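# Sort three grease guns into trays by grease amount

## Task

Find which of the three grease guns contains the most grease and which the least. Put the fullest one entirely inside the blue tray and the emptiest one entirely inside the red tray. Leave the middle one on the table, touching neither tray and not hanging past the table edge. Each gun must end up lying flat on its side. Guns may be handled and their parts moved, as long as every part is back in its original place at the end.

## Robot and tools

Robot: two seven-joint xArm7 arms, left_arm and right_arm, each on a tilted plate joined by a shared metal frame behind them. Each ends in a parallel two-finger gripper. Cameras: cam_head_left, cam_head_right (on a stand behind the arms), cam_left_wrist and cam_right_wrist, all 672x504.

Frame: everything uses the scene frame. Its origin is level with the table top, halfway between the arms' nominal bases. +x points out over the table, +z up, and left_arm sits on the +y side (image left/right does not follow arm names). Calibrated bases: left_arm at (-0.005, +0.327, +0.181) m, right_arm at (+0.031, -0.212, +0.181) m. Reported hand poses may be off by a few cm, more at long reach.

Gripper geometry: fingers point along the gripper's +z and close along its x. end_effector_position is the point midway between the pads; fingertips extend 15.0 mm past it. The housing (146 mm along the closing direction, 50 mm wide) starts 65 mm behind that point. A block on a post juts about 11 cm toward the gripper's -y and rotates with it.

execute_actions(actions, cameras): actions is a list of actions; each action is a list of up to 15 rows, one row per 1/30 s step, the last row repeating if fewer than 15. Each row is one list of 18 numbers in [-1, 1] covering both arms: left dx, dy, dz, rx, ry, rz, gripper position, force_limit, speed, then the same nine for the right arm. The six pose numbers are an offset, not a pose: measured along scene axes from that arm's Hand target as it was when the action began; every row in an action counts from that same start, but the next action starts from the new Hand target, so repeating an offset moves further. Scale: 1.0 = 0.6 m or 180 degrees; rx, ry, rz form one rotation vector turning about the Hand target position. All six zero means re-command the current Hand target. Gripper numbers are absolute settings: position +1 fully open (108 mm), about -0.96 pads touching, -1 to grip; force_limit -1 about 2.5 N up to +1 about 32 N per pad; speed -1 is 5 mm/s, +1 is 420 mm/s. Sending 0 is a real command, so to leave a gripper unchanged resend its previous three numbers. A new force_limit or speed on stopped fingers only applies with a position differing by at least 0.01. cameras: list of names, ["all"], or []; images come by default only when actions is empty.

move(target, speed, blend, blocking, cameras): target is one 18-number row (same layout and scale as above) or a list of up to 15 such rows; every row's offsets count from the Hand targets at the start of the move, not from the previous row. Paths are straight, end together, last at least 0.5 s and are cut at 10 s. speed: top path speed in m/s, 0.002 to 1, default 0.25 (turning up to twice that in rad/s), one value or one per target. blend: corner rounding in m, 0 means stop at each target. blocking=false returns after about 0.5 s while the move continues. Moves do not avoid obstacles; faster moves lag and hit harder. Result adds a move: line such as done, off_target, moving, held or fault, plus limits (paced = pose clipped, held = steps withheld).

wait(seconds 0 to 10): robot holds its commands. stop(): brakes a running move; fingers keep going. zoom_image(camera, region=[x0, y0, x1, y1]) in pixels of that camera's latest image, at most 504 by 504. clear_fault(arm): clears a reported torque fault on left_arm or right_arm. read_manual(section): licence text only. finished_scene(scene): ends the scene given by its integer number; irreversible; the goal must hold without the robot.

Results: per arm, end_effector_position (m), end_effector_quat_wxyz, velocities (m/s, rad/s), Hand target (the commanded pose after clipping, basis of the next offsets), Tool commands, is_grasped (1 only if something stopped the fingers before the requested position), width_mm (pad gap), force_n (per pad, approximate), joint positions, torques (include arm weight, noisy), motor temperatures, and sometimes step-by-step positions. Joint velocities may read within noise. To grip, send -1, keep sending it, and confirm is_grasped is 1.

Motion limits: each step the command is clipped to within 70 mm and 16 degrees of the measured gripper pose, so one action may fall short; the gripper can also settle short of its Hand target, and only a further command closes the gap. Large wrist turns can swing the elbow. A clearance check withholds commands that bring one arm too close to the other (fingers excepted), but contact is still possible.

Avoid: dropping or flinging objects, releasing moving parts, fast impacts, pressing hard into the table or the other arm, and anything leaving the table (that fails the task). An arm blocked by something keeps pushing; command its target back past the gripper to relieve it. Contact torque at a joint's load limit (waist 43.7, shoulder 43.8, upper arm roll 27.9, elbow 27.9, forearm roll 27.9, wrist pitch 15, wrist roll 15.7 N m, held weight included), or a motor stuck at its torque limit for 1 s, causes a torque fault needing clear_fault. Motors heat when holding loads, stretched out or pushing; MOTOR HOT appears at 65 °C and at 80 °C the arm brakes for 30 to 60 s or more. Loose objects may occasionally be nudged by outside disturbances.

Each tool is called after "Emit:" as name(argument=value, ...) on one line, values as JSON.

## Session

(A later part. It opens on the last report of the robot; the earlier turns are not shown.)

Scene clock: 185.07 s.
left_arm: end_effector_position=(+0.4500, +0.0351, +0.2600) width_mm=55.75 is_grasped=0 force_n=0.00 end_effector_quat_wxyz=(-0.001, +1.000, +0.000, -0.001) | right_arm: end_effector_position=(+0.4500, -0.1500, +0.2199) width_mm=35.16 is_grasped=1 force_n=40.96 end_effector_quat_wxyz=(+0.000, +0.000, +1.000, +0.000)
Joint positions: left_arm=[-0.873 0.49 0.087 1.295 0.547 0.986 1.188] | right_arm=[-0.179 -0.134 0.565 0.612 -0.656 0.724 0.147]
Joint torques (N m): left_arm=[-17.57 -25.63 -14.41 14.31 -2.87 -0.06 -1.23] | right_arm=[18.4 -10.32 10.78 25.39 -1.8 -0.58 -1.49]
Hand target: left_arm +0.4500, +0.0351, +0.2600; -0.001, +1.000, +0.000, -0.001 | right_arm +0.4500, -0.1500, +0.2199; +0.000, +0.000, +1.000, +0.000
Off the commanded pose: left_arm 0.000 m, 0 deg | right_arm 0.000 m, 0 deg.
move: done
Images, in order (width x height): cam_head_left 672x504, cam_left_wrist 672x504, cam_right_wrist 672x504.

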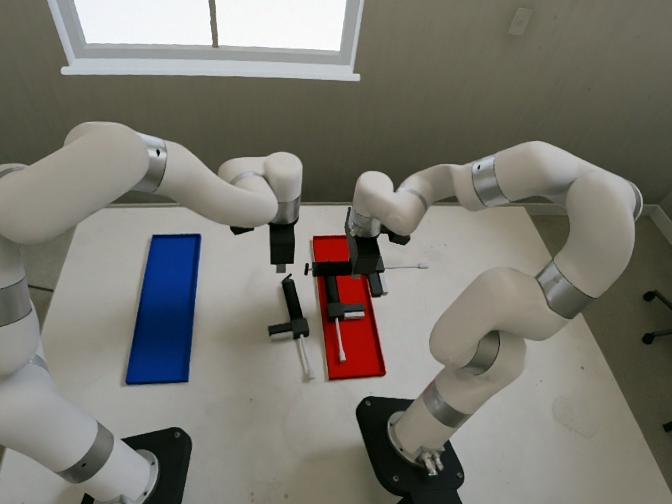

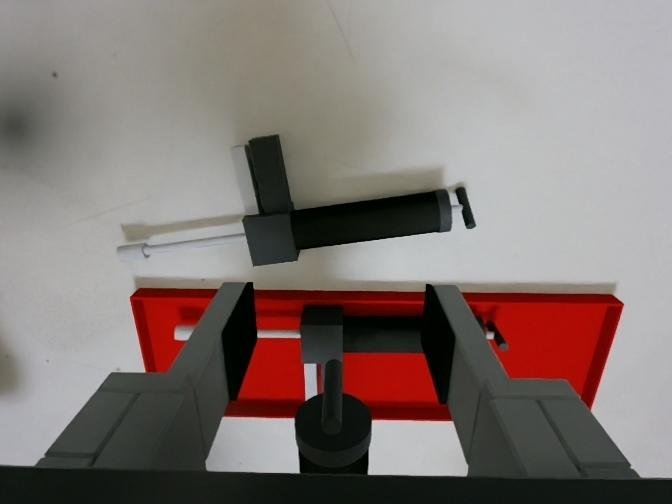

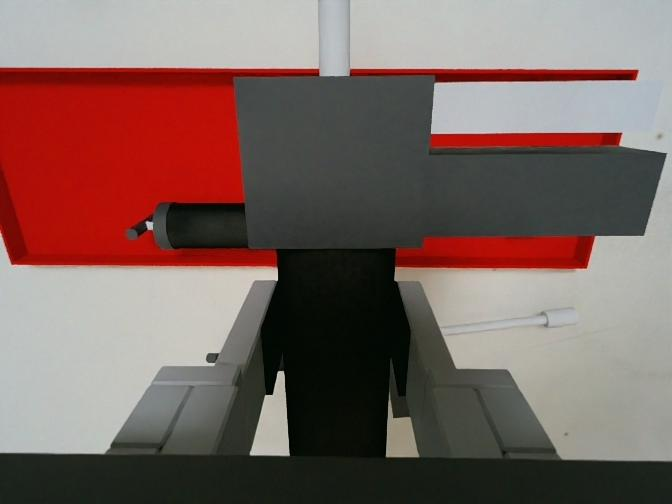

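Emit:
move(target=[0,-0.0977,-0.0617,0,0,0,0.05,0.8,-0.65,0,0,0,0,0,0,-1,0.8,-0.65], speed=0.15)

Emit:
execute_actions(actions=[[[0,0,0,0,0,0,-1,0.2,-0.65,0,0,0,0,0,0,-1,0.8,-0.65]],[[0,0,0,0,0,0,-1,0.2,-0.65,0,0,0,0,0,0,-1,0.8,-0.65]]], cameras=["cam_left_wrist"])

Emit:
move(target=[0,0.15,0,0,0,0,-1,0.2,-0.65,0,0,0,0,0,0,-1,0.8,-0.65], speed=0.04, blocking=false)

Emit:
wait(seconds=0.2)

Emit:
wait(seconds=0.2)

Emit:
wait(seconds=0.2)

Emit:
wait(seconds=0.2)

Emit:
wait(seconds=0.2)

Emit:
wait(seconds=0.2)

Emit:
wait(seconds=0.2)

Emit:
wait(seconds=3)

Scene clock: 195.20 s.
left_arm: end_effector_position=(+0.4501, -0.0236, +0.2230) width_mm=55.75 is_grasped=0 force_n=0.00 end_effector_quat_wxyz=(+0.000, +1.000, +0.000, +0.000) | right_arm: end_effector_position=(+0.4500, -0.1500, +0.2199) width_mm=35.16 is_grasped=1 force_n=40.96 end_effector_quat_wxyz=(+0.000, +0.000, +1.000, +0.000)
Joint positions: left_arm=[-0.887 0.704 0.078 1.477 0.538 0.968 1.152] | right_arm=[-0.179 -0.134 0.565 0.612 -0.656 0.724 0.147]
Joint torques (N m): left_arm=[-18.86 -29.93 -14.28 14.43 -2.86 -0.09 1.5] | right_arm=[18.48 -10.52 10.77 25.42 -0.73 -0.9 -1.46]
Hand target: left_arm +0.4500, -0.0236, +0.2230; -0.001, +1.000, +0.000, -0.001 | right_arm +0.4500, -0.1500, +0.2199; +0.000, +0.000, +1.000, +0.000
Off the commanded pose: left_arm 0.000 m, 0 deg | right_arm 0.000 m, 0 deg.
move: done

Scene clock: 196.40 s.
left_arm: end_effector_position=(+0.4498, -0.0236, +0.2230) width_mm=8.19 is_grasped=1 force_n=36.06 end_effector_quat_wxyz=(-0.001, +1.000, +0.000, -0.001) | right_arm: end_effector_position=(+0.4500, -0.1500, +0.2199) width_mm=35.16 is_grasped=1 force_n=40.57 end_effector_quat_wxyz=(+0.000, +0.000, +1.000, +0.000)
Joint positions: left_arm=[-0.887 0.704 0.078 1.477 0.538 0.968 1.152] | right_arm=[-0.179 -0.134 0.565 0.612 -0.656 0.724 0.147]
Joint torques (N m): left_arm=[-10.81 -41.25 -6.08 17.11 3.58 -8.14 0.61] | right_arm=[18.59 -10.49 10.34 9.55 -0.51 -1.08 -1.5]
Hand target: left_arm +0.4500, -0.0236, +0.2230; -0.001, +1.000, +0.000, -0.001 | right_arm +0.4500, -0.1500, +0.2199; +0.000, +0.000, +1.000, +0.000
Off the commanded pose: left_arm 0.000 m, 0 deg | right_arm 0.000 m, 0 deg.
Step readings (end_effector_position of left_arm | right_arm):
0: (+0.4501, -0.0236, +0.2230) | (+0.4500, -0.1500, +0.2199)
1: (+0.4500, -0.0236, +0.2230) | (+0.4500, -0.1500, +0.2199)
2: (+0.4500, -0.0236, +0.2230) | (+0.4500, -0.1500, +0.2199)
4: (+0.4500, -0.0236, +0.2230) | (+0.4500, -0.1500, +0.2199)
8: (+0.4500, -0.0236, +0.2230) | (+0.4500, -0.1500, +0.2199)
15: (+0.4500, -0.0236, +0.2230) | (+0.4500, -0.1500, +0.2199)
16: (+0.4500, -0.0236, +0.2230) | (+0.4500, -0.1500, +0.2199)
17: (+0.4500, -0.0236, +0.2230) | (+0.4500, -0.1500, +0.2199)
19: (+0.4498, -0.0236, +0.2229) | (+0.4501, -0.1499, +0.2200)
23: (+0.4498, -0.0236, +0.2229) | (+0.4501, -0.1499, +0.2200)
30: (+0.4498, -0.0236, +0.2229) | (+0.4501, -0.1500, +0.2199)
Images, in order (width x height): cam_left_wrist 672x504.

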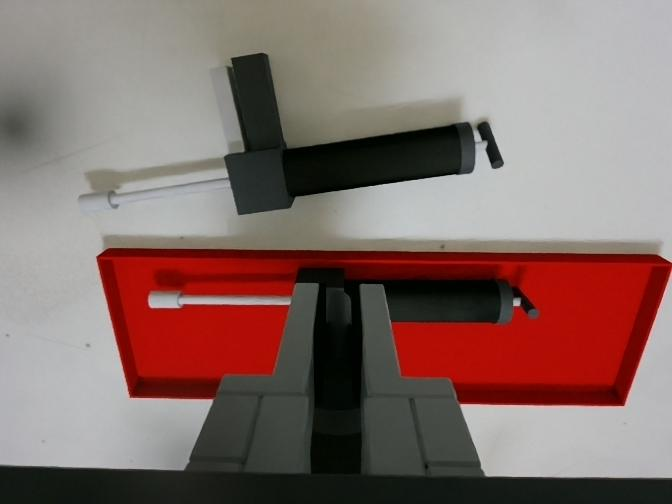

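Scene clock: 196.90 s.
left_arm: end_effector_position=(+0.4500, -0.0074, +0.2230) width_mm=8.19 is_grasped=1 force_n=36.01 end_effector_quat_wxyz=(-0.001, +1.000, +0.000, -0.001) end_effector_velocity=(+0.000, +0.040, +0.000) end_effector_angular_velocity=(+0.000, +0.000, +0.000) | right_arm: end_effector_position=(+0.4500, -0.1500, +0.2199) width_mm=35.16 is_grasped=1 force_n=40.63 end_effector_quat_wxyz=(+0.000, +0.000, +1.000, +0.000)
Joint positions: left_arm=[-0.877 0.658 0.084 1.416 0.548 0.948 1.156] | right_arm=[-0.179 -0.134 0.565 0.612 -0.656 0.724 0.147]
Joint velocities: left_arm=[0.026 -0.112 0.017 -0.146 0.024 -0.047 0.012] | right_arm=[within noise]
Joint torques (N m): left_arm=[-3.62 -41.21 -2.19 13.04 4.55 -6.22 1.13] | right_arm=[18.39 -10.4 10.43 10.25 -0.5 -1.15 -1.48]
Hand target: left_arm +0.4500, -0.0039, +0.2230; -0.001, +1.000, +0.000, -0.001 | right_arm +0.4500, -0.1500, +0.2199; +0.000, +0.000, +1.000, +0.000
Tool commands: left_gripper/position=-1.0 left_gripper/force_limit=+0.2 left_gripper/speed=-0.65 right_gripper/position=-1.0 right_gripper/force_limit=+0.8 right_gripper/speed=-0.65
Off the commanded pose: left_arm 0.074 m, 0 deg | right_arm 0.000 m, 0 deg.
move: running

Scene clock: 197.10 s.
left_arm: end_effector_position=(+0.4500, +0.0006, +0.2230) width_mm=8.19 is_grasped=1 force_n=36.02 end_effector_quat_wxyz=(-0.001, +1.000, +0.000, -0.001) end_effector_velocity=(-0.001, +0.039, +0.000) end_effector_angular_velocity=(+0.000, -0.001, -0.003) | right_arm: end_effector_position=(+0.4500, -0.1500, +0.2199) width_mm=35.16 is_grasped=1 force_n=40.64 end_effector_quat_wxyz=(+0.000, +0.000, +1.000, +0.000)
Joint positions: left_arm=[-0.872 0.636 0.088 1.387 0.552 0.939 1.159] | right_arm=[-0.179 -0.134 0.565 0.612 -0.656 0.724 0.147]
Joint velocities: left_arm=[0.024 -0.112 0.017 -0.144 0.025 -0.046 0.013] | right_arm=[within noise]
Joint torques (N m): left_arm=[-3.45 -40.43 -2.02 13.05 4.63 -6.19 1.52] | right_arm=[18.51 -10.22 10.26 10.44 -0.43 -1.09 -1.44]
Hand target: left_arm +0.4500, +0.0041, +0.2230; -0.001, +1.000, +0.000, -0.001 | right_arm +0.4500, -0.1500, +0.2199; +0.000, +0.000, +1.000, +0.000
Tool commands: left_gripper/position=-1.0 left_gripper/force_limit=+0.2 left_gripper/speed=-0.65 right_gripper/position=-1.0 right_gripper/force_limit=+0.8 right_gripper/speed=-0.65
Off the commanded pose: left_arm 0.066 m, 0 deg | right_arm 0.000 m, 0 deg.
earlier move: running
wait: 0.20 s; no rest

Scene clock: 197.30 s.
left_arm: end_effector_position=(+0.4501, +0.0087, +0.2230) width_mm=8.19 is_grasped=1 force_n=35.95 end_effector_quat_wxyz=(-0.001, +1.000, +0.000, -0.001) end_effector_velocity=(+0.000, +0.040, +0.000) end_effector_angular_velocity=(+0.001, +0.002, +0.001) | right_arm: end_effector_position=(+0.4500, -0.1500, +0.2199) width_mm=35.16 is_grasped=1 force_n=40.78 end_effector_quat_wxyz=(+0.000, +0.000, +1.000, +0.000)
Joint positions: left_arm=[-0.866 0.614 0.091 1.359 0.557 0.93 1.162] | right_arm=[-0.179 -0.134 0.565 0.612 -0.656 0.724 0.147]
Joint velocities: left_arm=[0.026 -0.109 0.018 -0.138 0.022 -0.043 0.014] | right_arm=[within noise]
Joint torques (N m): left_arm=[-3.71 -38.76 -2.9 12.71 4.54 -5.98 1.17] | right_arm=[18.5 -10.58 10.35 11.06 -0.21 -1.15 -1.46]
Hand target: left_arm +0.4500, +0.0121, +0.2230; -0.001, +1.000, +0.000, -0.001 | right_arm +0.4500, -0.1500, +0.2199; +0.000, +0.000, +1.000, +0.000
Tool commands: left_gripper/position=-1.0 left_gripper/force_limit=+0.2 left_gripper/speed=-0.65 right_gripper/position=-1.0 right_gripper/force_limit=+0.8 right_gripper/speed=-0.65
Off the commanded pose: left_arm 0.058 m, 0 deg | right_arm 0.000 m, 0 deg.
earlier move: running
wait: 0.20 s; no rest

Scene clock: 197.50 s.
left_arm: end_effector_position=(+0.4500, +0.0167, +0.2230) width_mm=8.19 is_grasped=1 force_n=35.94 end_effector_quat_wxyz=(-0.001, +1.000, +0.000, -0.001) end_effector_velocity=(+0.000, +0.040, +0.000) end_effector_angular_velocity=(+0.000, +0.001, +0.001) | right_arm: end_effector_position=(+0.4500, -0.1500, +0.2199) width_mm=35.16 is_grasped=1 force_n=40.77 end_effector_quat_wxyz=(+0.000, +0.000, +1.000, +0.000)
Joint positions: left_arm=[-0.861 0.592 0.095 1.331 0.562 0.921 1.165] | right_arm=[-0.179 -0.134 0.565 0.612 -0.656 0.724 0.147]
Joint velocities: left_arm=[0.027 -0.108 0.019 -0.134 0.023 -0.042 0.016] | right_arm=[within noise]
Joint torques (N m): left_arm=[-3.67 -39.27 -3.03 12.22 3.72 -6.07 1.18] | right_arm=[18.46 -10.25 10.29 11.49 -0.25 -1.15 -1.46]
Hand target: left_arm +0.4500, +0.0201, +0.2230; -0.001, +1.000, +0.000, -0.001 | right_arm +0.4500, -0.1500, +0.2199; +0.000, +0.000, +1.000, +0.000
Tool commands: left_gripper/position=-1.0 left_gripper/force_limit=+0.2 left_gripper/speed=-0.65 right_gripper/position=-1.0 right_gripper/force_limit=+0.8 right_gripper/speed=-0.65
Off the commanded pose: left_arm 0.050 m, 0 deg | right_arm 0.000 m, 0 deg.
earlier move: running
wait: 0.20 s; no rest

Scene clock: 197.70 s.
left_arm: end_effector_position=(+0.4500, +0.0246, +0.2230) width_mm=8.19 is_grasped=1 force_n=35.92 end_effector_quat_wxyz=(-0.001, +1.000, +0.000, -0.001) end_effector_velocity=(+0.000, +0.040, +0.001) end_effector_angular_velocity=(-0.001, +0.000, +0.001) | right_arm: end_effector_position=(+0.4500, -0.1500, +0.2199) width_mm=35.16 is_grasped=1 force_n=40.75 end_effector_quat_wxyz=(+0.000, +0.000, +1.000, +0.000)
Joint positions: left_arm=[-0.856 0.57 0.099 1.304 0.567 0.913 1.168] | right_arm=[-0.179 -0.134 0.565 0.612 -0.656 0.724 0.147]
Joint velocities: left_arm=[0.027 -0.109 0.019 -0.132 0.024 -0.041 0.018] | right_arm=[within noise]
Joint torques (N m): left_arm=[-3.6 -37.69 -2.99 12.34 4.46 -5.71 1.38] | right_arm=[18.38 -10.46 10.21 12.04 -0.23 -1.13 -1.44]
Hand target: left_arm +0.4500, +0.0281, +0.2230; -0.001, +1.000, +0.000, -0.001 | right_arm +0.4500, -0.1500, +0.2199; +0.000, +0.000, +1.000, +0.000
Tool commands: left_gripper/position=-1.0 left_gripper/force_limit=+0.2 left_gripper/speed=-0.65 right_gripper/position=-1.0 right_gripper/force_limit=+0.8 right_gripper/speed=-0.65
Off the commanded pose: left_arm 0.042 m, 0 deg | right_arm 0.000 m, 0 deg.
earlier move: running
wait: 0.20 s; no rest

Scene clock: 197.90 s.
left_arm: end_effector_position=(+0.4500, +0.0321, +0.2232) width_mm=8.19 is_grasped=1 force_n=35.83 end_effector_quat_wxyz=(+0.000, +1.000, +0.000, +0.000) end_effector_velocity=(+0.000, +0.043, -0.001) end_effector_angular_velocity=(+0.007, +0.003, +0.004) | right_arm: end_effector_position=(+0.4500, -0.1495, +0.2200) width_mm=35.16 is_grasped=1 force_n=40.93 end_effector_quat_wxyz=(+0.001, +0.000, +1.000, +0.000)
Joint positions: left_arm=[-0.851 0.549 0.102 1.278 0.572 0.904 1.172] | right_arm=[-0.178 -0.134 0.565 0.612 -0.656 0.723 0.147]
Joint velocities: left_arm=[0.028 -0.108 0.022 -0.131 0.024 -0.033 0.019] | right_arm=[within noise]
Joint torques (N m): left_arm=[2.37 -38.37 5.79 8.71 5.36 1.3 1.17] | right_arm=[4.88 -12.13 0.79 12.42 -0.19 2.79 -1.49]
Hand target: left_arm +0.4500, +0.0361, +0.2230; -0.001, +1.000, +0.000, -0.001 | right_arm +0.4500, -0.1500, +0.2199; +0.000, +0.000, +1.000, +0.000
Tool commands: left_gripper/position=-1.0 left_gripper/force_limit=+0.2 left_gripper/speed=-0.65 right_gripper/position=-1.0 right_gripper/force_limit=+0.8 right_gripper/speed=-0.65
Off the commanded pose: left_arm 0.034 m, 0 deg | right_arm 0.001 m, 0 deg.
earlier move: running
wait: 0.20 s; no rest

Scene clock: 198.10 s.
left_arm: end_effector_position=(+0.4500, +0.0405, +0.2230) width_mm=8.19 is_grasped=1 force_n=35.81 end_effector_quat_wxyz=(+0.000, +1.000, +0.000, -0.001) end_effector_velocity=(+0.000, +0.040, +0.000) end_effector_angular_velocity=(+0.002, +0.000, -0.001) | right_arm: end_effector_position=(+0.4500, -0.1496, +0.2200) width_mm=35.16 is_grasped=1 force_n=40.98 end_effector_quat_wxyz=(+0.000, +0.000, +1.000, +0.000) end_effector_velocity=(+0.000, -0.002, -0.001) end_effector_angular_velocity=(-0.004, +0.003, +0.000)
Joint positions: left_arm=[-0.845 0.527 0.106 1.253 0.577 0.897 1.176] | right_arm=[-0.178 -0.134 0.565 0.612 -0.656 0.724 0.147]
Joint velocities: left_arm=[0.025 -0.106 0.021 -0.126 0.025 -0.035 0.02] | right_arm=[0 0 -0.002 0 0 0.005 -0.002]
Joint torques (N m): left_arm=[2.91 -37.09 6.56 8.39 5.75 2.04 1.39] | right_arm=[-2.99 -13.56 -1.98 12.95 -0.21 4.43 -1.51]
Hand target: left_arm +0.4500, +0.0441, +0.2230; -0.001, +1.000, +0.000, -0.001 | right_arm +0.4500, -0.1500, +0.2199; +0.000, +0.000, +1.000, +0.000
Tool commands: left_gripper/position=-1.0 left_gripper/force_limit=+0.2 left_gripper/speed=-0.65 right_gripper/position=-1.0 right_gripper/force_limit=+0.8 right_gripper/speed=-0.65
Off the commanded pose: left_arm 0.026 m, 0 deg | right_arm 0.000 m, 0 deg.
earlier move: running
wait: 0.20 s; no rest

Scene clock: 198.30 s.
left_arm: end_effector_position=(+0.4500, +0.0486, +0.2230) width_mm=8.19 is_grasped=1 force_n=35.84 end_effector_quat_wxyz=(-0.001, +1.000, +0.000, -0.001) end_effector_velocity=(+0.000, +0.040, +0.001) end_effector_angular_velocity=(-0.001, +0.000, +0.001) | right_arm: end_effector_position=(+0.4500, -0.1499, +0.2199) width_mm=35.16 is_grasped=1 force_n=40.99 end_effector_quat_wxyz=(+0.000, +0.000, +1.000, +0.000)
Joint positions: left_arm=[-0.839 0.506 0.111 1.228 0.581 0.89 1.18] | right_arm=[-0.178 -0.134 0.565 0.612 -0.656 0.724 0.147]
Joint velocities: left_arm=[0.028 -0.107 0.02 -0.125 0.025 -0.036 0.022] | right_arm=[within noise]
Joint torques (N m): left_arm=[3.29 -37.86 6.73 8.03 5.69 2.29 1.44] | right_arm=[-5.1 -14.69 -2.87 13.53 -0.45 4.51 -1.36]
Hand target: left_arm +0.4500, +0.0521, +0.2230; -0.001, +1.000, +0.000, -0.001 | right_arm +0.4500, -0.1500, +0.2199; +0.000, +0.000, +1.000, +0.000
Tool commands: left_gripper/position=-1.0 left_gripper/force_limit=+0.2 left_gripper/speed=-0.65 right_gripper/position=-1.0 right_gripper/force_limit=+0.8 right_gripper/speed=-0.65
Off the commanded pose: left_arm 0.018 m, 0 deg | right_arm 0.000 m, 0 deg.
earlier move: running
wait: 0.20 s; no rest

Scene clock: 198.93 s.
left_arm: end_effector_position=(+0.4500, +0.0664, +0.2230) width_mm=8.19 is_grasped=1 force_n=35.84 end_effector_quat_wxyz=(-0.001, +1.000, +0.000, -0.001) | right_arm: end_effector_position=(+0.4500, -0.1499, +0.2199) width_mm=35.16 is_grasped=1 force_n=40.98 end_effector_quat_wxyz=(+0.000, +0.000, +1.000, +0.000)
Joint positions: left_arm=[-0.827 0.46 0.12 1.174 0.593 0.875 1.191] | right_arm=[-0.179 -0.134 0.564 0.612 -0.656 0.724 0.147]
Joint torques (N m): left_arm=[4.3 -36.34 7.74 7.61 5.67 3.44 1.41] | right_arm=[-7.47 -17.3 -3.86 15.4 -1.64 4.64 -1]
Hand target: left_arm +0.4500, +0.0664, +0.2230; -0.001, +1.000, +0.000, -0.001 | right_arm +0.4500, -0.1500, +0.2199; +0.000, +0.000, +1.000, +0.000
Tool commands: left_gripper/position=-1.0 left_gripper/force_limit=+0.2 left_gripper/speed=-0.65 right_gripper/position=-1.0 right_gripper/force_limit=+0.8 right_gripper/speed=-0.65
Off the commanded pose: left_arm 0.000 m, 0 deg | right_arm 0.000 m, 0 deg.
earlier move: done
wait: 0.63 of 3 s (the move ended)

Emit:
move(target=[0,-0.15,0,0,0,0,-1,0.2,-0.65,0,0,0,0,0,0,-1,0.8,-0.65], speed=0.08)

Emit:
execute_actions(actions=[[[0,0,0,0,0,0,0.0,0.2,-0.5,0,0,0,0,0,0,-1,0.8,-0.65]]], cameras=["cam_left_wrist"])

Emit:
move(target=[[0,0.25,0.04,0,0,0,0.0,0.2,-0.5,0,0,0,0,0,0,-1,0.8,-0.65],[-0.2,0.6,0.15,0,0,0.3,0.0,0.2,-0.5,0.0833,0.4667,-0.15,0,0,-0.5,-1,0.8,-0.65],[-0.2,0.6,0.15,0,0,0.3,0.0,0.2,-0.5,0.0833,0.4667,-0.28,0,0,-0.5,-1,0.8,-0.65],[-0.2,0.6,0.15,0,0,0.3,0.0,0.2,-0.5,0.0833,0.4667,-0.3175,0,0,-0.5,-1,0.8,-0.65]], speed=[0.3,0.4,0.25,0.07], blend=[0.03,0.02,0.01,0], cameras=["cam_right_wrist"])

Emit:
execute_actions(actions=[[[0,0,0,0,0,0,0.4,0.8,-0.5,0,0,0,0,0,0,0.05,0.8,-0.65]]])

Emit:
move(target=[[0,0,0,0,0,0,0.4,0.8,-0.5,0,0,0.2,0,0,0,0.05,0.8,-0.65],[0.1967,-0.5715,-0.3217,0,0,0.2444,0.4,0.8,-0.5,-0.0807,-0.4833,0.4175,0,0,0.5,0.05,0.8,-0.65],[0.1967,-0.5715,-0.4217,0,0,0.2444,0.4,0.8,-0.5,-0.0807,-0.4833,0.4175,0,0,0.5,0.05,0.8,-0.65],[0.1967,-0.5715,-0.4808,0,0,0.2444,0.4,0.8,-0.5,-0.0807,-0.4833,0.4175,0,0,0.5,0.05,0.8,-0.65]], speed=[0.3,0.4,0.2,0.1], blend=[0.03,0.02,0.01,0], cameras=["cam_left_wrist","cam_head_left"])

Emit:
execute_actions(actions=[[[0,0,0,0,0,0,-1,0.8,-0.65,0,0,0,0,0,0,0.05,0.8,-0.65]],[[0,0,0,0,0,0,-1,0.8,-0.65,0,0,0,0,0,0,0.05,0.8,-0.65]]])

Emit:
move(target=[[0,0,0.2,0,0,0,-1,0.8,-0.65,0,0,0,0,0,0,0.05,0.8,-0.65],[0.0033,0.2608,0.3258,0,0,-0.5444,-1,0.8,-0.65,0,0.1917,-0.0333,0,0,0,0.05,0.8,-0.65]], speed=[0.2,0.4], blend=[0.04,0], cameras=["cam_left_wrist","cam_right_wrist","cam_head_left"])

Scene clock: 256.33 s.
left_arm: end_effector_position=(+0.4500, -0.0235, +0.2230) width_mm=8.19 is_grasped=1 force_n=35.78 end_effector_quat_wxyz=(-0.001, +1.000, +0.000, -0.001) | right_arm: end_effector_position=(+0.4500, -0.1500, +0.2199) width_mm=35.16 is_grasped=1 force_n=41.25 end_effector_quat_wxyz=(+0.000, +0.000, +1.000, +0.000)
Joint positions: left_arm=[-0.887 0.704 0.077 1.477 0.539 0.968 1.152] | right_arm=[-0.179 -0.135 0.565 0.612 -0.656 0.724 0.147]
Joint torques (N m): left_arm=[-18.03 -31.5 -13.81 16.83 -2.04 -2.56 -0.09] | right_arm=[20.47 -9.69 12.53 17.67 0.53 -2.46 -0.29]
Hand target: left_arm +0.4500, -0.0236, +0.2230; -0.001, +1.000, +0.000, -0.001 | right_arm +0.4500, -0.1500, +0.2199; +0.000, +0.000, +1.000, +0.000
Off the commanded pose: left_arm 0.000 m, 0 deg | right_arm 0.000 m, 0 deg.
move: done

Scene clock: 257.03 s.
left_arm: end_effector_position=(+0.4500, -0.0236, +0.2230) width_mm=52.99 is_grasped=0 force_n=0.00 end_effector_quat_wxyz=(-0.001, +1.000, +0.000, -0.001) | right_arm: end_effector_position=(+0.4500, -0.1499, +0.2199) width_mm=35.16 is_grasped=1 force_n=40.40 end_effector_quat_wxyz=(+0.000, +0.000, +1.000, +0.000)
Joint positions: left_arm=[-0.887 0.704 0.077 1.477 0.539 0.968 1.152] | right_arm=[-0.179 -0.134 0.565 0.612 -0.656 0.724 0.147]
Joint torques (N m): left_arm=[-16.32 -32.62 -14.08 11.41 1.57 -5.1 1.38] | right_arm=[9.09 -13.38 5.38 17.96 0.59 -1.84 -0.61]
Hand target: left_arm +0.4500, -0.0236, +0.2230; -0.001, +1.000, +0.000, -0.001 | right_arm +0.4500, -0.1500, +0.2199; +0.000, +0.000, +1.000, +0.000
Off the commanded pose: left_arm 0.000 m, 0 deg | right_arm 0.000 m, 0 deg.
Step readings (end_effector_position of left_arm | right_arm):
0: (+0.4500, -0.0235, +0.2230) | (+0.4500, -0.1500, +0.2199)
1: (+0.4500, -0.0235, +0.2230) | (+0.4500, -0.1500, +0.2199)
2: (+0.4500, -0.0235, +0.2230) | (+0.4500, -0.1500, +0.2199)
4: (+0.4501, -0.0236, +0.2231) | (+0.4500, -0.1498, +0.2199)
8: (+0.4501, -0.0236, +0.2231) | (+0.4500, -0.1498, +0.2199)
15: (+0.4500, -0.0236, +0.2230) | (+0.4500, -0.1499, +0.2199)
Images, in order (width x height): cam_left_wrist 672x504.

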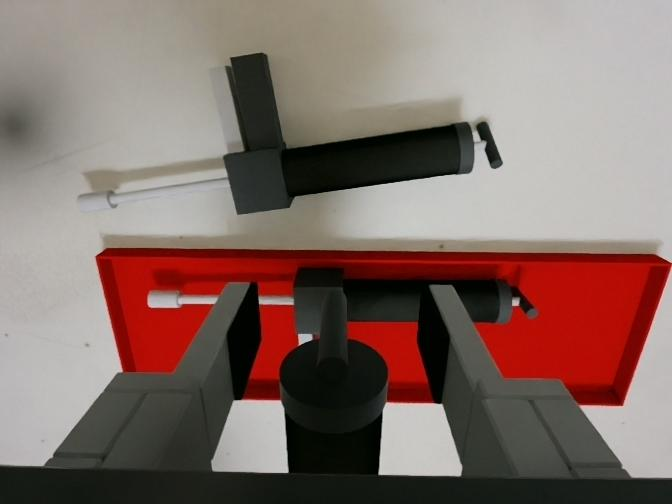

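Scene clock: 260.60 s.
left_arm: end_effector_position=(+0.3300, +0.3364, +0.3130) width_mm=53.00 is_grasped=0 force_n=0.00 end_effector_quat_wxyz=(+0.000, +0.891, +0.454, -0.001) | right_arm: end_effector_position=(+0.5002, +0.1303, +0.0297) width_mm=35.16 is_grasped=1 force_n=40.24 end_effector_quat_wxyz=(+0.000, +0.707, +0.707, +0.000)
Joint positions: left_arm=[-0.71 -0.703 0.138 0.41 0.64 1.193 0.515] | right_arm=[0.31 1.102 0.368 1.616 -1.18 0.914 2.246]
Joint torques (N m): left_arm=[3.7 -8.45 -12.38 11.21 -3.04 -0.15 -1.13] | right_arm=[13.67 -9.25 3.75 10.75 -2.01 -1.68 -0.14]
Hand target: left_arm +0.3300, +0.3364, +0.3130; +0.000, +0.891, +0.454, -0.001 | right_arm +0.5000, +0.1301, +0.0294; +0.000, +0.707, +0.707, +0.000
Off the commanded pose: left_arm 0.000 m, 0 deg | right_arm 0.000 m, 0 deg.
move: done
Images, in order (width x height): cam_right_wrist 672x504.

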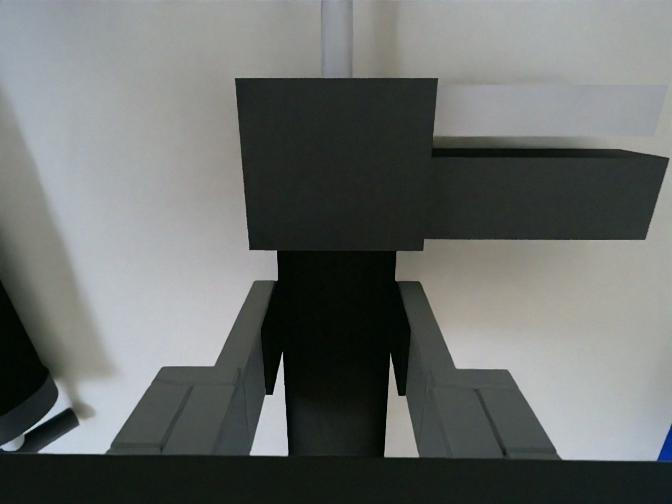

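Scene clock: 261.30 s.
left_arm: end_effector_position=(+0.3300, +0.3364, +0.3130) width_mm=74.99 is_grasped=0 force_n=0.00 end_effector_quat_wxyz=(+0.000, +0.891, +0.454, -0.001) | right_arm: end_effector_position=(+0.5000, +0.1300, +0.0293) width_mm=55.74 is_grasped=0 force_n=0.00 end_effector_quat_wxyz=(+0.000, +0.707, +0.707, +0.000)
Joint positions: left_arm=[-0.71 -0.703 0.138 0.41 0.64 1.193 0.515] | right_arm=[0.31 1.102 0.368 1.616 -1.18 0.915 2.246]
Joint torques (N m): left_arm=[4.15 -8.69 -11.86 11.13 -2.88 -0.05 -1.08] | right_arm=[28.11 -25.09 18.37 6.58 0.68 -0.38 -1.16]
Hand target: left_arm +0.3300, +0.3364, +0.3130; +0.000, +0.891, +0.454, -0.001 | right_arm +0.5000, +0.1301, +0.0294; +0.000, +0.707, +0.707, +0.000
Off the commanded pose: left_arm 0.000 m, 0 deg | right_arm 0.000 m, 0 deg.
Step readings (end_effector_position of left_arm | right_arm):
0: (+0.3300, +0.3364, +0.3130) | (+0.5002, +0.1303, +0.0297)
1: (+0.3300, +0.3364, +0.3130) | (+0.5002, +0.1302, +0.0297)
2: (+0.3300, +0.3364, +0.3130) | (+0.5001, +0.1302, +0.0296)
4: (+0.3300, +0.3364, +0.3130) | (+0.4998, +0.1298, +0.0288)
8: (+0.3300, +0.3364, +0.3130) | (+0.4999, +0.1299, +0.0289)
15: (+0.3300, +0.3364, +0.3130) | (+0.5000, +0.1300, +0.0293)

Scene clock: 264.80 s.
left_arm: end_effector_position=(+0.4481, -0.0065, +0.0246) width_mm=75.00 is_grasped=0 force_n=0.00 end_effector_quat_wxyz=(+0.000, +0.656, +0.755, -0.001) | right_arm: end_effector_position=(+0.4516, -0.1599, +0.2799) width_mm=55.75 is_grasped=0 force_n=0.00 end_effector_quat_wxyz=(+0.000, +0.000, +1.000, +0.000)
Joint positions: left_arm=[-0.725 1.043 0.139 1.504 0.698 0.611 -0.639] | right_arm=[-0.105 -0.305 0.552 0.64 -0.446 0.865 -0.018]
Joint torques (N m): left_arm=[-8.02 -31.73 -6.43 11.56 2.6 -5.81 0] | right_arm=[16.13 -14.32 3.22 17.11 1.47 -2.83 -1.5]
Hand target: left_arm +0.4480, -0.0065, +0.0245; +0.000, +0.656, +0.755, -0.001 | right_arm +0.4516, -0.1599, +0.2799; +0.000, +0.000, +1.000, +0.000
Off the commanded pose: left_arm 0.000 m, 0 deg | right_arm 0.000 m, 0 deg.
move: done
Images, in order (width x height): cam_head_left 672x504, cam_left_wrist 672x504.

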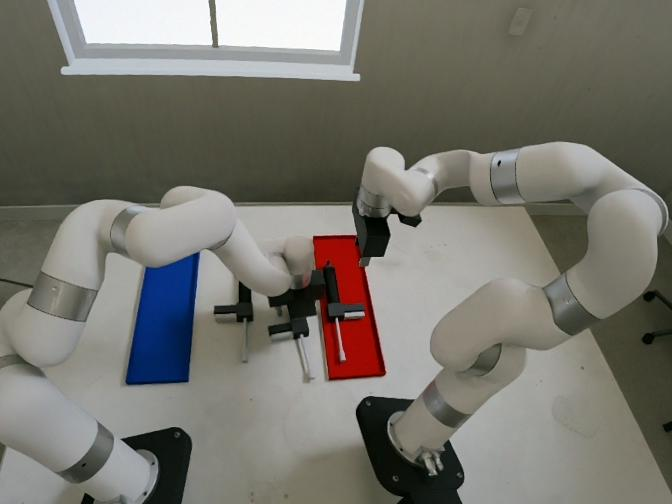

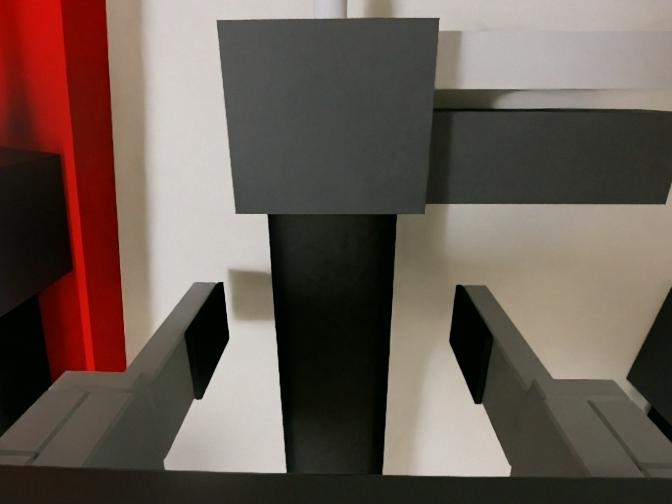

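Scene clock: 266.00 s.
left_arm: end_effector_position=(+0.4481, -0.0065, +0.0245) width_mm=35.18 is_grasped=1 force_n=41.93 end_effector_quat_wxyz=(+0.000, +0.656, +0.755, -0.001) | right_arm: end_effector_position=(+0.4516, -0.1599, +0.2799) width_mm=55.75 is_grasped=0 force_n=0.00 end_effector_quat_wxyz=(+0.000, +0.000, +1.000, +0.000)
Joint positions: left_arm=[-0.725 1.043 0.139 1.504 0.698 0.611 -0.639] | right_arm=[-0.105 -0.305 0.552 0.64 -0.446 0.865 -0.018]
Joint torques (N m): left_arm=[-9.64 -34.03 -9.62 8.18 0.33 -2.18 1.39] | right_arm=[15.93 -14.44 3.2 17.31 1.13 -2.7 -1.44]
Hand target: left_arm +0.4480, -0.0065, +0.0245; +0.000, +0.656, +0.755, -0.001 | right_arm +0.4516, -0.1599, +0.2799; +0.000, +0.000, +1.000, +0.000
Off the commanded pose: left_arm 0.000 m, 0 deg | right_arm 0.000 m, 0 deg.
Step readings (end_effector_position of left_arm | right_arm):
0: (+0.4481, -0.0065, +0.0246) | (+0.4516, -0.1599, +0.2799)
1: (+0.4481, -0.0065, +0.0246) | (+0.4516, -0.1599, +0.2799)
2: (+0.4481, -0.0065, +0.0246) | (+0.4516, -0.1599, +0.2799)
4: (+0.4481, -0.0065, +0.0245) | (+0.4516, -0.1599, +0.2799)
8: (+0.4481, -0.0065, +0.0245) | (+0.4516, -0.1599, +0.2799)
15: (+0.4481, -0.0065, +0.0245) | (+0.4516, -0.1599, +0.2799)
16: (+0.4481, -0.0065, +0.0245) | (+0.4516, -0.1599, +0.2799)
17: (+0.4481, -0.0065, +0.0245) | (+0.4516, -0.1599, +0.2799)
19: (+0.4481, -0.0065, +0.0245) | (+0.4516, -0.1599, +0.2799)
23: (+0.4481, -0.0065, +0.0245) | (+0.4516, -0.1599, +0.2799)
30: (+0.4481, -0.0065, +0.0245) | (+0.4516, -0.1599, +0.2799)

Scene clock: 269.27 s.
left_arm: end_effector_position=(+0.4500, +0.1500, +0.2200) width_mm=35.18 is_grasped=1 force_n=40.76 end_effector_quat_wxyz=(-0.001, +1.000, +0.000, -0.001) | right_arm: end_effector_position=(+0.4516, -0.0449, +0.2599) width_mm=55.75 is_grasped=0 force_n=0.00 end_effector_quat_wxyz=(+0.000, +0.000, +1.000, +0.000)
Joint positions: left_arm=[-0.5 0.255 -0.099 0.966 0.726 0.856 1.208] | right_arm=[-0.06 0.112 0.726 0.857 -0.729 0.952 0.415]
Joint torques (N m): left_arm=[-4.61 -33.67 -17.2 11.72 -2.93 -0.38 1.42] | right_arm=[20.11 -10.77 13.66 23.78 -1.83 -0.28 1.05]
Hand target: left_arm +0.4500, +0.1500, +0.2200; -0.001, +1.000, +0.000, -0.001 | right_arm +0.4516, -0.0449, +0.2599; +0.000, +0.000, +1.000, +0.000
Off the commanded pose: left_arm 0.000 m, 0 deg | right_arm 0.000 m, 0 deg.
move: done
Images, in order (width x height): cam_head_left 672x504, cam_left_wrist 672x504, cam_right_wrist 672x504.

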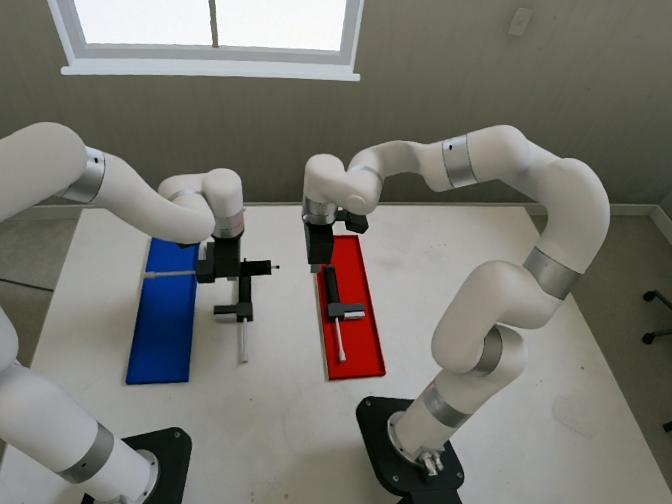

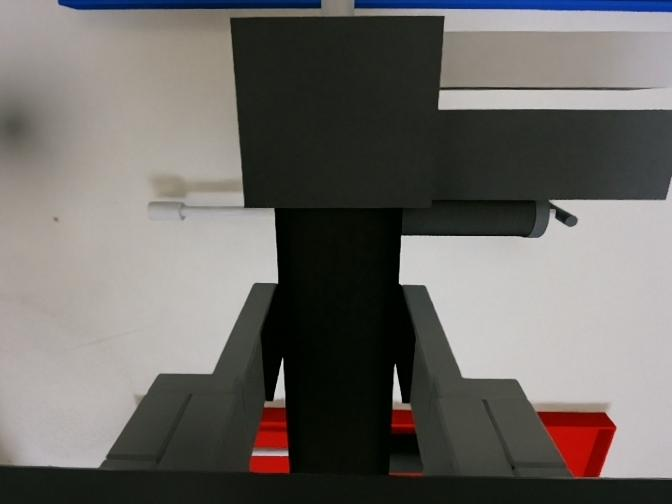

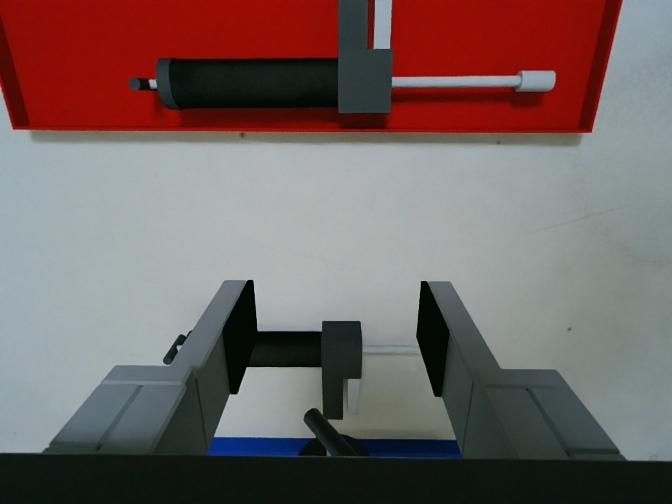

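Emit:
move(target=[0,0,0,0,0,0,-1,0.8,-0.65,0,0.1298,-0.0398,0,0,0,0.05,0.8,-0.65], speed=0.2, cameras=["cam_right_wrist"])

Emit:
execute_actions(actions=[[[0,0,0,0,0,0,-1,0.8,-0.65,0,0,0,0,0,0,-1,0.2,-0.65]],[[0,0,0,0,0,0,-1,0.8,-0.65,0,0,0,0,0,0,-1,0.2,-0.65]]], cameras=["cam_right_wrist"])

Emit:
move(target=[0,0,0,0,0,0,-1,0.8,-0.65,0,-0.15,0,0,0,0,-1,0.2,-0.65], speed=0.04, blocking=false)

Emit:
wait(seconds=0.2)

Emit:
wait(seconds=0.2)

Emit:
wait(seconds=0.2)

Emit:
wait(seconds=0.2)

Emit:
wait(seconds=0.2)

Emit:
wait(seconds=0.2)

Emit:
wait(seconds=3)

Scene clock: 317.37 s.
left_arm: end_effector_position=(+0.4500, +0.1500, +0.2200) width_mm=35.18 is_grasped=1 force_n=40.76 end_effector_quat_wxyz=(-0.001, +1.000, +0.000, -0.001) | right_arm: end_effector_position=(+0.4516, +0.0330, +0.2360) width_mm=55.75 is_grasped=0 force_n=0.00 end_effector_quat_wxyz=(+0.000, +0.000, +1.000, +0.000)
Joint positions: left_arm=[-0.5 0.255 -0.099 0.966 0.726 0.856 1.208] | right_arm=[0.088 0.429 0.704 1.059 -0.921 1.056 0.632]
Joint torques (N m): left_arm=[-4.79 -33.62 -14.4 13 -2.94 -0.65 0.68] | right_arm=[23.1 -13.62 11.89 21 -1.81 -0.32 1.08]
Hand target: left_arm +0.4500, +0.1500, +0.2200; -0.001, +1.000, +0.000, -0.001 | right_arm +0.4516, +0.0330, +0.2360; +0.000, +0.000, +1.000, +0.000
Off the commanded pose: left_arm 0.000 m, 0 deg | right_arm 0.000 m, 0 deg.
move: done
Images, in order (width x height): cam_right_wrist 672x504.

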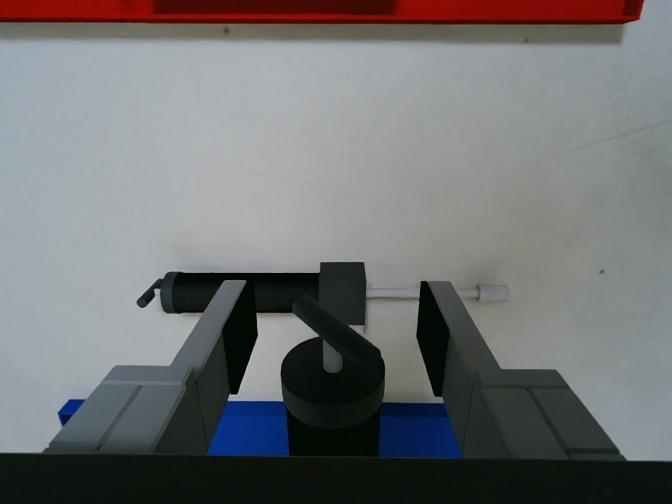

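Scene clock: 318.57 s.
left_arm: end_effector_position=(+0.4500, +0.1500, +0.2200) width_mm=35.18 is_grasped=1 force_n=40.06 end_effector_quat_wxyz=(-0.001, +1.000, +0.000, -0.001) | right_arm: end_effector_position=(+0.4516, +0.0330, +0.2360) width_mm=8.21 is_grasped=1 force_n=33.76 end_effector_quat_wxyz=(+0.000, +0.000, +1.000, +0.000)
Joint positions: left_arm=[-0.5 0.255 -0.099 0.966 0.726 0.856 1.208] | right_arm=[0.088 0.429 0.704 1.059 -0.921 1.056 0.632]
Joint torques (N m): left_arm=[-5.59 -31.94 -14.95 15.45 -0.84 -2.86 0.29] | right_arm=[22.11 -14.71 15.62 8.7 0.96 -0.61 0.85]
Hand target: left_arm +0.4500, +0.1500, +0.2200; -0.001, +1.000, +0.000, -0.001 | right_arm +0.4516, +0.0330, +0.2360; +0.000, +0.000, +1.000, +0.000
Off the commanded pose: left_arm 0.000 m, 0 deg | right_arm 0.000 m, 0 deg.
Step readings (end_effector_position of left_arm | right_arm):
0: (+0.4500, +0.1500, +0.2200) | (+0.4516, +0.0330, +0.2360)
1: (+0.4500, +0.1500, +0.2200) | (+0.4516, +0.0330, +0.2360)
2: (+0.4500, +0.1500, +0.2200) | (+0.4516, +0.0330, +0.2360)
4: (+0.4500, +0.1500, +0.2200) | (+0.4516, +0.0330, +0.2360)
8: (+0.4500, +0.1500, +0.2200) | (+0.4516, +0.0330, +0.2360)
15: (+0.4500, +0.1500, +0.2200) | (+0.4515, +0.0330, +0.2360)
16: (+0.4500, +0.1500, +0.2200) | (+0.4515, +0.0330, +0.2360)
17: (+0.4500, +0.1500, +0.2200) | (+0.4515, +0.0330, +0.2360)
19: (+0.4500, +0.1501, +0.2200) | (+0.4516, +0.0330, +0.2360)
23: (+0.4500, +0.1501, +0.2200) | (+0.4516, +0.0330, +0.2360)
30: (+0.4500, +0.1501, +0.2200) | (+0.4516, +0.0330, +0.2360)
Images, in order (width x height): cam_right_wrist 672x504.

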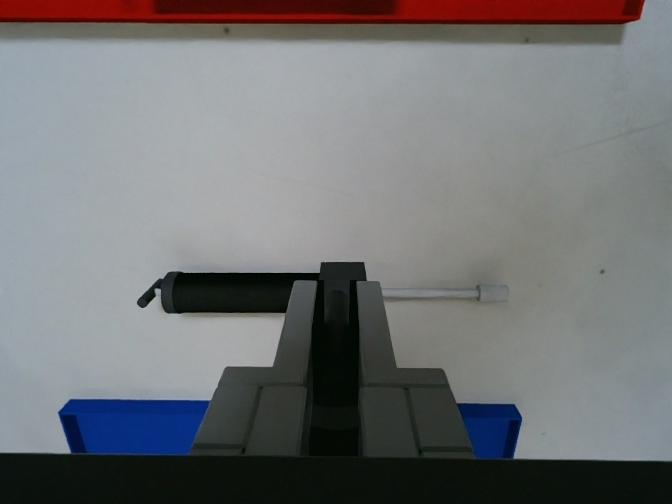

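Scene clock: 319.07 s.
left_arm: end_effector_position=(+0.4500, +0.1500, +0.2200) width_mm=35.18 is_grasped=1 force_n=40.05 end_effector_quat_wxyz=(-0.001, +1.000, +0.000, -0.001) | right_arm: end_effector_position=(+0.4515, +0.0167, +0.2360) width_mm=8.21 is_grasped=1 force_n=33.78 end_effector_quat_wxyz=(+0.000, +0.000, +1.000, +0.000) end_effector_velocity=(+0.001, -0.040, +0.001) end_effector_angular_velocity=(+0.001, -0.001, -0.001)
Joint positions: left_arm=[-0.5 0.255 -0.099 0.966 0.726 0.856 1.208] | right_arm=[0.05 0.377 0.711 1.012 -0.903 1.03 0.605]
Joint velocities: left_arm=[within noise] | right_arm=[-0.095 -0.13 0.017 -0.113 0.048 -0.068 -0.072]
Joint torques (N m): left_arm=[-3.93 -31.18 -12.57 16.06 1.21 -4.52 -0.07] | right_arm=[7.4 -18.97 16.93 7.88 2.23 -2.2 -1.62]
Hand target: left_arm +0.4500, +0.1500, +0.2200; -0.001, +1.000, +0.000, -0.001 | right_arm +0.4516, +0.0133, +0.2360; +0.000, +0.000, +1.000, +0.000
Tool commands: left_gripper/position=-1.0 left_gripper/force_limit=+0.8 left_gripper/speed=-0.65 right_gripper/position=-1.0 right_gripper/force_limit=+0.2 right_gripper/speed=-0.65
Off the commanded pose: left_arm 0.000 m, 0 deg | right_arm 0.074 m, 0 deg.
move: running

Scene clock: 319.27 s.
left_arm: end_effector_position=(+0.4500, +0.1500, +0.2200) width_mm=35.18 is_grasped=1 force_n=40.04 end_effector_quat_wxyz=(-0.001, +1.000, +0.000, -0.001) | right_arm: end_effector_position=(+0.4516, +0.0087, +0.2360) width_mm=8.21 is_grasped=1 force_n=33.77 end_effector_quat_wxyz=(+0.000, +0.000, +1.000, +0.000) end_effector_velocity=(+0.000, -0.040, +0.000) end_effector_angular_velocity=(+0.000, +0.000, -0.001)
Joint positions: left_arm=[-0.5 0.255 -0.099 0.966 0.726 0.856 1.208] | right_arm=[0.031 0.351 0.714 0.989 -0.893 1.016 0.59]
Joint velocities: left_arm=[within noise] | right_arm=[-0.094 -0.131 0.014 -0.112 0.052 -0.07 -0.077]
Joint torques (N m): left_arm=[-4.18 -30.13 -11.97 15.9 2.1 -4.92 -0.25] | right_arm=[6.29 -19.01 15.73 7.5 2.22 -1.79 -1.71]
Hand target: left_arm +0.4500, +0.1500, +0.2200; -0.001, +1.000, +0.000, -0.001 | right_arm +0.4516, +0.0053, +0.2360; +0.000, +0.000, +1.000, +0.000
Tool commands: left_gripper/position=-1.0 left_gripper/force_limit=+0.8 left_gripper/speed=-0.65 right_gripper/position=-1.0 right_gripper/force_limit=+0.2 right_gripper/speed=-0.65
Off the commanded pose: left_arm 0.000 m, 0 deg | right_arm 0.066 m, 0 deg.
earlier move: running
wait: 0.20 s; no rest

Scene clock: 319.47 s.
left_arm: end_effector_position=(+0.4500, +0.1500, +0.2200) width_mm=35.18 is_grasped=1 force_n=40.04 end_effector_quat_wxyz=(-0.001, +1.000, +0.000, -0.001) | right_arm: end_effector_position=(+0.4516, +0.0007, +0.2360) width_mm=8.21 is_grasped=1 force_n=33.76 end_effector_quat_wxyz=(+0.000, +0.000, +1.000, +0.000) end_effector_velocity=(+0.000, -0.041, +0.000) end_effector_angular_velocity=(-0.003, +0.001, +0.002)
Joint positions: left_arm=[-0.5 0.255 -0.099 0.966 0.726 0.856 1.208] | right_arm=[0.012 0.325 0.717 0.967 -0.883 1.002 0.574]
Joint velocities: left_arm=[within noise] | right_arm=[-0.093 -0.133 0.013 -0.111 0.055 -0.068 -0.084]
Joint torques (N m): left_arm=[-3.2 -30.42 -11.38 15.83 2.34 -5.51 -0.47] | right_arm=[6.08 -18.3 15.88 7.62 2.62 -2.08 -1.38]
Hand target: left_arm +0.4500, +0.1500, +0.2200; -0.001, +1.000, +0.000, -0.001 | right_arm +0.4516, -0.0027, +0.2360; +0.000, +0.000, +1.000, +0.000
Tool commands: left_gripper/position=-1.0 left_gripper/force_limit=+0.8 left_gripper/speed=-0.65 right_gripper/position=-1.0 right_gripper/force_limit=+0.2 right_gripper/speed=-0.65
Off the commanded pose: left_arm 0.000 m, 0 deg | right_arm 0.058 m, 0 deg.
earlier move: running
wait: 0.20 s; no rest

Scene clock: 319.67 s.
left_arm: end_effector_position=(+0.4500, +0.1500, +0.2200) width_mm=35.18 is_grasped=1 force_n=40.04 end_effector_quat_wxyz=(-0.001, +1.000, +0.000, -0.001) | right_arm: end_effector_position=(+0.4516, -0.0073, +0.2360) width_mm=8.21 is_grasped=1 force_n=33.76 end_effector_quat_wxyz=(+0.000, +0.000, +1.000, +0.000) end_effector_velocity=(-0.001, -0.040, -0.001) end_effector_angular_velocity=(-0.003, +0.002, +0.001)
Joint positions: left_arm=[-0.5 0.255 -0.099 0.966 0.726 0.856 1.208] | right_arm=[-0.006 0.298 0.719 0.945 -0.871 0.988 0.557]
Joint velocities: left_arm=[within noise] | right_arm=[-0.09 -0.133 0.01 -0.11 0.058 -0.069 -0.086]
Joint torques (N m): left_arm=[-3.51 -29.81 -10.89 15.88 2.42 -6.17 -0.44] | right_arm=[5.79 -18.6 15.09 7.6 2.57 -1.82 -1.33]
Hand target: left_arm +0.4500, +0.1500, +0.2200; -0.001, +1.000, +0.000, -0.001 | right_arm +0.4516, -0.0107, +0.2360; +0.000, +0.000, +1.000, +0.000
Tool commands: left_gripper/position=-1.0 left_gripper/force_limit=+0.8 left_gripper/speed=-0.65 right_gripper/position=-1.0 right_gripper/force_limit=+0.2 right_gripper/speed=-0.65
Off the commanded pose: left_arm 0.000 m, 0 deg | right_arm 0.050 m, 0 deg.
earlier move: running
wait: 0.20 s; no rest

Scene clock: 319.87 s.
left_arm: end_effector_position=(+0.4500, +0.1500, +0.2200) width_mm=35.18 is_grasped=1 force_n=40.03 end_effector_quat_wxyz=(-0.001, +1.000, +0.000, -0.001) | right_arm: end_effector_position=(+0.4516, -0.0153, +0.2360) width_mm=8.21 is_grasped=1 force_n=33.75 end_effector_quat_wxyz=(+0.000, +0.000, +1.000, +0.000) end_effector_velocity=(+0.000, -0.041, +0.000) end_effector_angular_velocity=(+0.000, +0.001, -0.002)
Joint positions: left_arm=[-0.5 0.255 -0.099 0.966 0.726 0.856 1.208] | right_arm=[-0.024 0.271 0.721 0.924 -0.859 0.973 0.539]
Joint velocities: left_arm=[within noise] | right_arm=[-0.09 -0.137 0.007 -0.108 0.063 -0.074 -0.092]
Joint torques (N m): left_arm=[-3.49 -29.31 -10.89 16.25 2.51 -6.61 -0.82] | right_arm=[5.9 -17.57 14.6 8.11 2.35 -1.67 -1.75]
Hand target: left_arm +0.4500, +0.1500, +0.2200; -0.001, +1.000, +0.000, -0.001 | right_arm +0.4516, -0.0187, +0.2360; +0.000, +0.000, +1.000, +0.000
Tool commands: left_gripper/position=-1.0 left_gripper/force_limit=+0.8 left_gripper/speed=-0.65 right_gripper/position=-1.0 right_gripper/force_limit=+0.2 right_gripper/speed=-0.65
Off the commanded pose: left_arm 0.000 m, 0 deg | right_arm 0.042 m, 0 deg.
earlier move: running
wait: 0.20 s; no rest

Scene clock: 320.07 s.
left_arm: end_effector_position=(+0.4500, +0.1500, +0.2200) width_mm=35.18 is_grasped=1 force_n=40.03 end_effector_quat_wxyz=(-0.001, +1.000, +0.000, -0.001) | right_arm: end_effector_position=(+0.4516, -0.0233, +0.2360) width_mm=8.21 is_grasped=1 force_n=33.75 end_effector_quat_wxyz=(+0.000, +0.000, +1.000, +0.000) end_effector_velocity=(+0.001, -0.040, +0.001) end_effector_angular_velocity=(+0.000, -0.002, -0.001)
Joint positions: left_arm=[-0.5 0.255 -0.099 0.966 0.726 0.856 1.208] | right_arm=[-0.042 0.244 0.722 0.902 -0.846 0.959 0.52]
Joint velocities: left_arm=[within noise] | right_arm=[-0.086 -0.138 0.006 -0.104 0.066 -0.073 -0.097]
Joint torques (N m): left_arm=[-3.69 -28.91 -11.12 15.95 3.01 -6.86 -0.98] | right_arm=[5.29 -17.77 14.3 8.27 2.29 -2.03 -1.71]
Hand target: left_arm +0.4500, +0.1500, +0.2200; -0.001, +1.000, +0.000, -0.001 | right_arm +0.4516, -0.0267, +0.2360; +0.000, +0.000, +1.000, +0.000
Tool commands: left_gripper/position=-1.0 left_gripper/force_limit=+0.8 left_gripper/speed=-0.65 right_gripper/position=-1.0 right_gripper/force_limit=+0.2 right_gripper/speed=-0.65
Off the commanded pose: left_arm 0.000 m, 0 deg | right_arm 0.034 m, 0 deg.
earlier move: running
wait: 0.20 s; no rest

Scene clock: 320.27 s.
left_arm: end_effector_position=(+0.4500, +0.1500, +0.2200) width_mm=35.18 is_grasped=1 force_n=40.02 end_effector_quat_wxyz=(-0.001, +1.000, +0.000, -0.001) | right_arm: end_effector_position=(+0.4516, -0.0313, +0.2360) width_mm=8.21 is_grasped=1 force_n=33.74 end_effector_quat_wxyz=(+0.000, +0.000, +1.000, +0.000) end_effector_velocity=(+0.000, -0.039, +0.000) end_effector_angular_velocity=(+0.000, +0.000, -0.001)
Joint positions: left_arm=[-0.5 0.255 -0.099 0.966 0.726 0.856 1.208] | right_arm=[-0.059 0.216 0.723 0.881 -0.832 0.944 0.5]
Joint velocities: left_arm=[within noise] | right_arm=[-0.082 -0.136 0.001 -0.102 0.069 -0.073 -0.102]
Joint torques (N m): left_arm=[-3.71 -28.7 -11.05 16.07 2.98 -6.98 -1.05] | right_arm=[5.07 -17.68 13.81 8.4 2.04 -2 -1.87]
Hand target: left_arm +0.4500, +0.1500, +0.2200; -0.001, +1.000, +0.000, -0.001 | right_arm +0.4516, -0.0347, +0.2360; +0.000, +0.000, +1.000, +0.000
Tool commands: left_gripper/position=-1.0 left_gripper/force_limit=+0.8 left_gripper/speed=-0.65 right_gripper/position=-1.0 right_gripper/force_limit=+0.2 right_gripper/speed=-0.65
Off the commanded pose: left_arm 0.000 m, 0 deg | right_arm 0.026 m, 0 deg.
earlier move: running
wait: 0.20 s; no rest

Scene clock: 321.10 s.
left_arm: end_effector_position=(+0.4501, +0.1496, +0.2202) width_mm=35.18 is_grasped=1 force_n=39.97 end_effector_quat_wxyz=(+0.000, +1.000, +0.000, +0.000) | right_arm: end_effector_position=(+0.4515, -0.0570, +0.2360) width_mm=8.21 is_grasped=1 force_n=33.71 end_effector_quat_wxyz=(+0.000, +0.000, +1.000, +0.000)
Joint positions: left_arm=[-0.5 0.255 -0.099 0.966 0.726 0.854 1.208] | right_arm=[-0.109 0.126 0.719 0.816 -0.783 0.895 0.426]
Joint torques (N m): left_arm=[-1.08 -31.43 4.96 9.15 3.59 8.97 -1.84] | right_arm=[-7.49 -20.07 -2.54 7.21 0.58 3.45 -1.62]
Hand target: left_arm +0.4500, +0.1500, +0.2200; -0.001, +1.000, +0.000, -0.001 | right_arm +0.4516, -0.0570, +0.2360; +0.000, +0.000, +1.000, +0.000
Tool commands: left_gripper/position=-1.0 left_gripper/force_limit=+0.8 left_gripper/speed=-0.65 right_gripper/position=-1.0 right_gripper/force_limit=+0.2 right_gripper/speed=-0.65
Off the commanded pose: left_arm 0.000 m, 0 deg | right_arm 0.000 m, 0 deg.
earlier move: done
wait: 0.83 of 3 s (the move ended)

Emit:
move(target=[0,0,0,0,0,0,-1,0.8,-0.65,0,0.15,0,0,0,0,-1,0.2,-0.65], speed=0.09)

Emit:
move(target=[[0,0,0,0,0,0,-1,0.8,-0.65,0,0,0,0,0,0,0.0,0.2,-0.5],[0,0.0833,0,0,0,0,-1,0.8,-0.65,0,-0.1,0,0,0,0,0.0,0.2,-0.5],[0.1167,0.2708,-0.1333,0,0,0.5,-1,0.8,-0.65,0,-0.2,0,0,0,0,0.0,0.2,-0.5]], speed=[0.2,0.25,0.4], blend=[0,0.03,0], cameras=["cam_left_wrist","cam_head_left"])

Scene clock: 360.20 s.
left_arm: end_effector_position=(+0.4500, +0.1500, +0.2200) width_mm=35.18 is_grasped=1 force_n=39.99 end_effector_quat_wxyz=(+0.000, +1.000, +0.000, -0.001) | right_arm: end_effector_position=(+0.4516, +0.0329, +0.2360) width_mm=8.21 is_grasped=1 force_n=33.67 end_effector_quat_wxyz=(+0.000, +0.000, +1.000, +0.000)
Joint positions: left_arm=[-0.499 0.255 -0.1 0.966 0.726 0.856 1.208] | right_arm=[0.081 0.431 0.711 1.059 -0.925 1.059 0.634]
Joint torques (N m): left_arm=[-15.74 -25.2 -15.73 15.04 2.89 -7.15 -1.89] | right_arm=[25.47 -12.8 14.01 19.93 -1.12 -1.05 1.05]
Hand target: left_arm +0.4500, +0.1500, +0.2200; -0.001, +1.000, +0.000, -0.001 | right_arm +0.4516, +0.0330, +0.2360; +0.000, +0.000, +1.000, +0.000
Off the commanded pose: left_arm 0.000 m, 0 deg | right_arm 0.000 m, 0 deg.
move: done

Scene clock: 363.60 s.
left_arm: end_effector_position=(+0.5200, +0.3127, +0.1399) width_mm=35.19 is_grasped=1 force_n=39.95 end_effector_quat_wxyz=(+0.000, +0.707, +0.707, -0.001) | right_arm: end_effector_position=(+0.4516, -0.0870, +0.2360) width_mm=52.99 is_grasped=0 force_n=0.00 end_effector_quat_wxyz=(+0.000, +0.000, +1.000, +0.000)
Joint positions: left_arm=[-0.329 0.231 0.186 0.93 0.752 0.612 0] | right_arm=[-0.161 0.02 0.707 0.746 -0.717 0.841 0.327]
Joint torques (N m): left_arm=[-15.82 -25.54 -9.97 12.43 2.69 -6.15 -1.22] | right_arm=[4.4 -16.22 6.56 14.01 1.58 -2.73 -1.46]
Hand target: left_arm +0.5200, +0.3125, +0.1400; +0.000, +0.707, +0.707, -0.001 | right_arm +0.4516, -0.0870, +0.2360; +0.000, +0.000, +1.000, +0.000
Off the commanded pose: left_arm 0.000 m, 0 deg | right_arm 0.000 m, 0 deg.
move: done
Images, in order (width x height): cam_head_left 672x504, cam_left_wrist 672x504.

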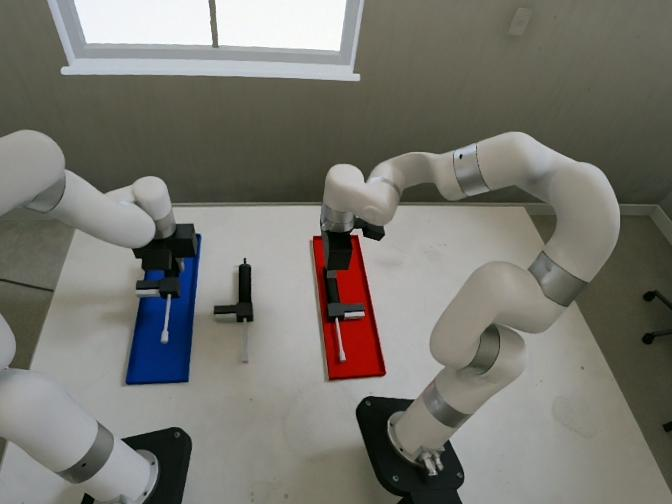

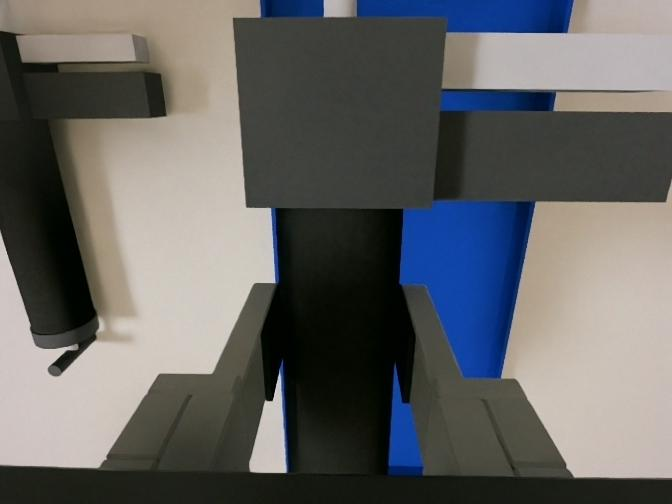

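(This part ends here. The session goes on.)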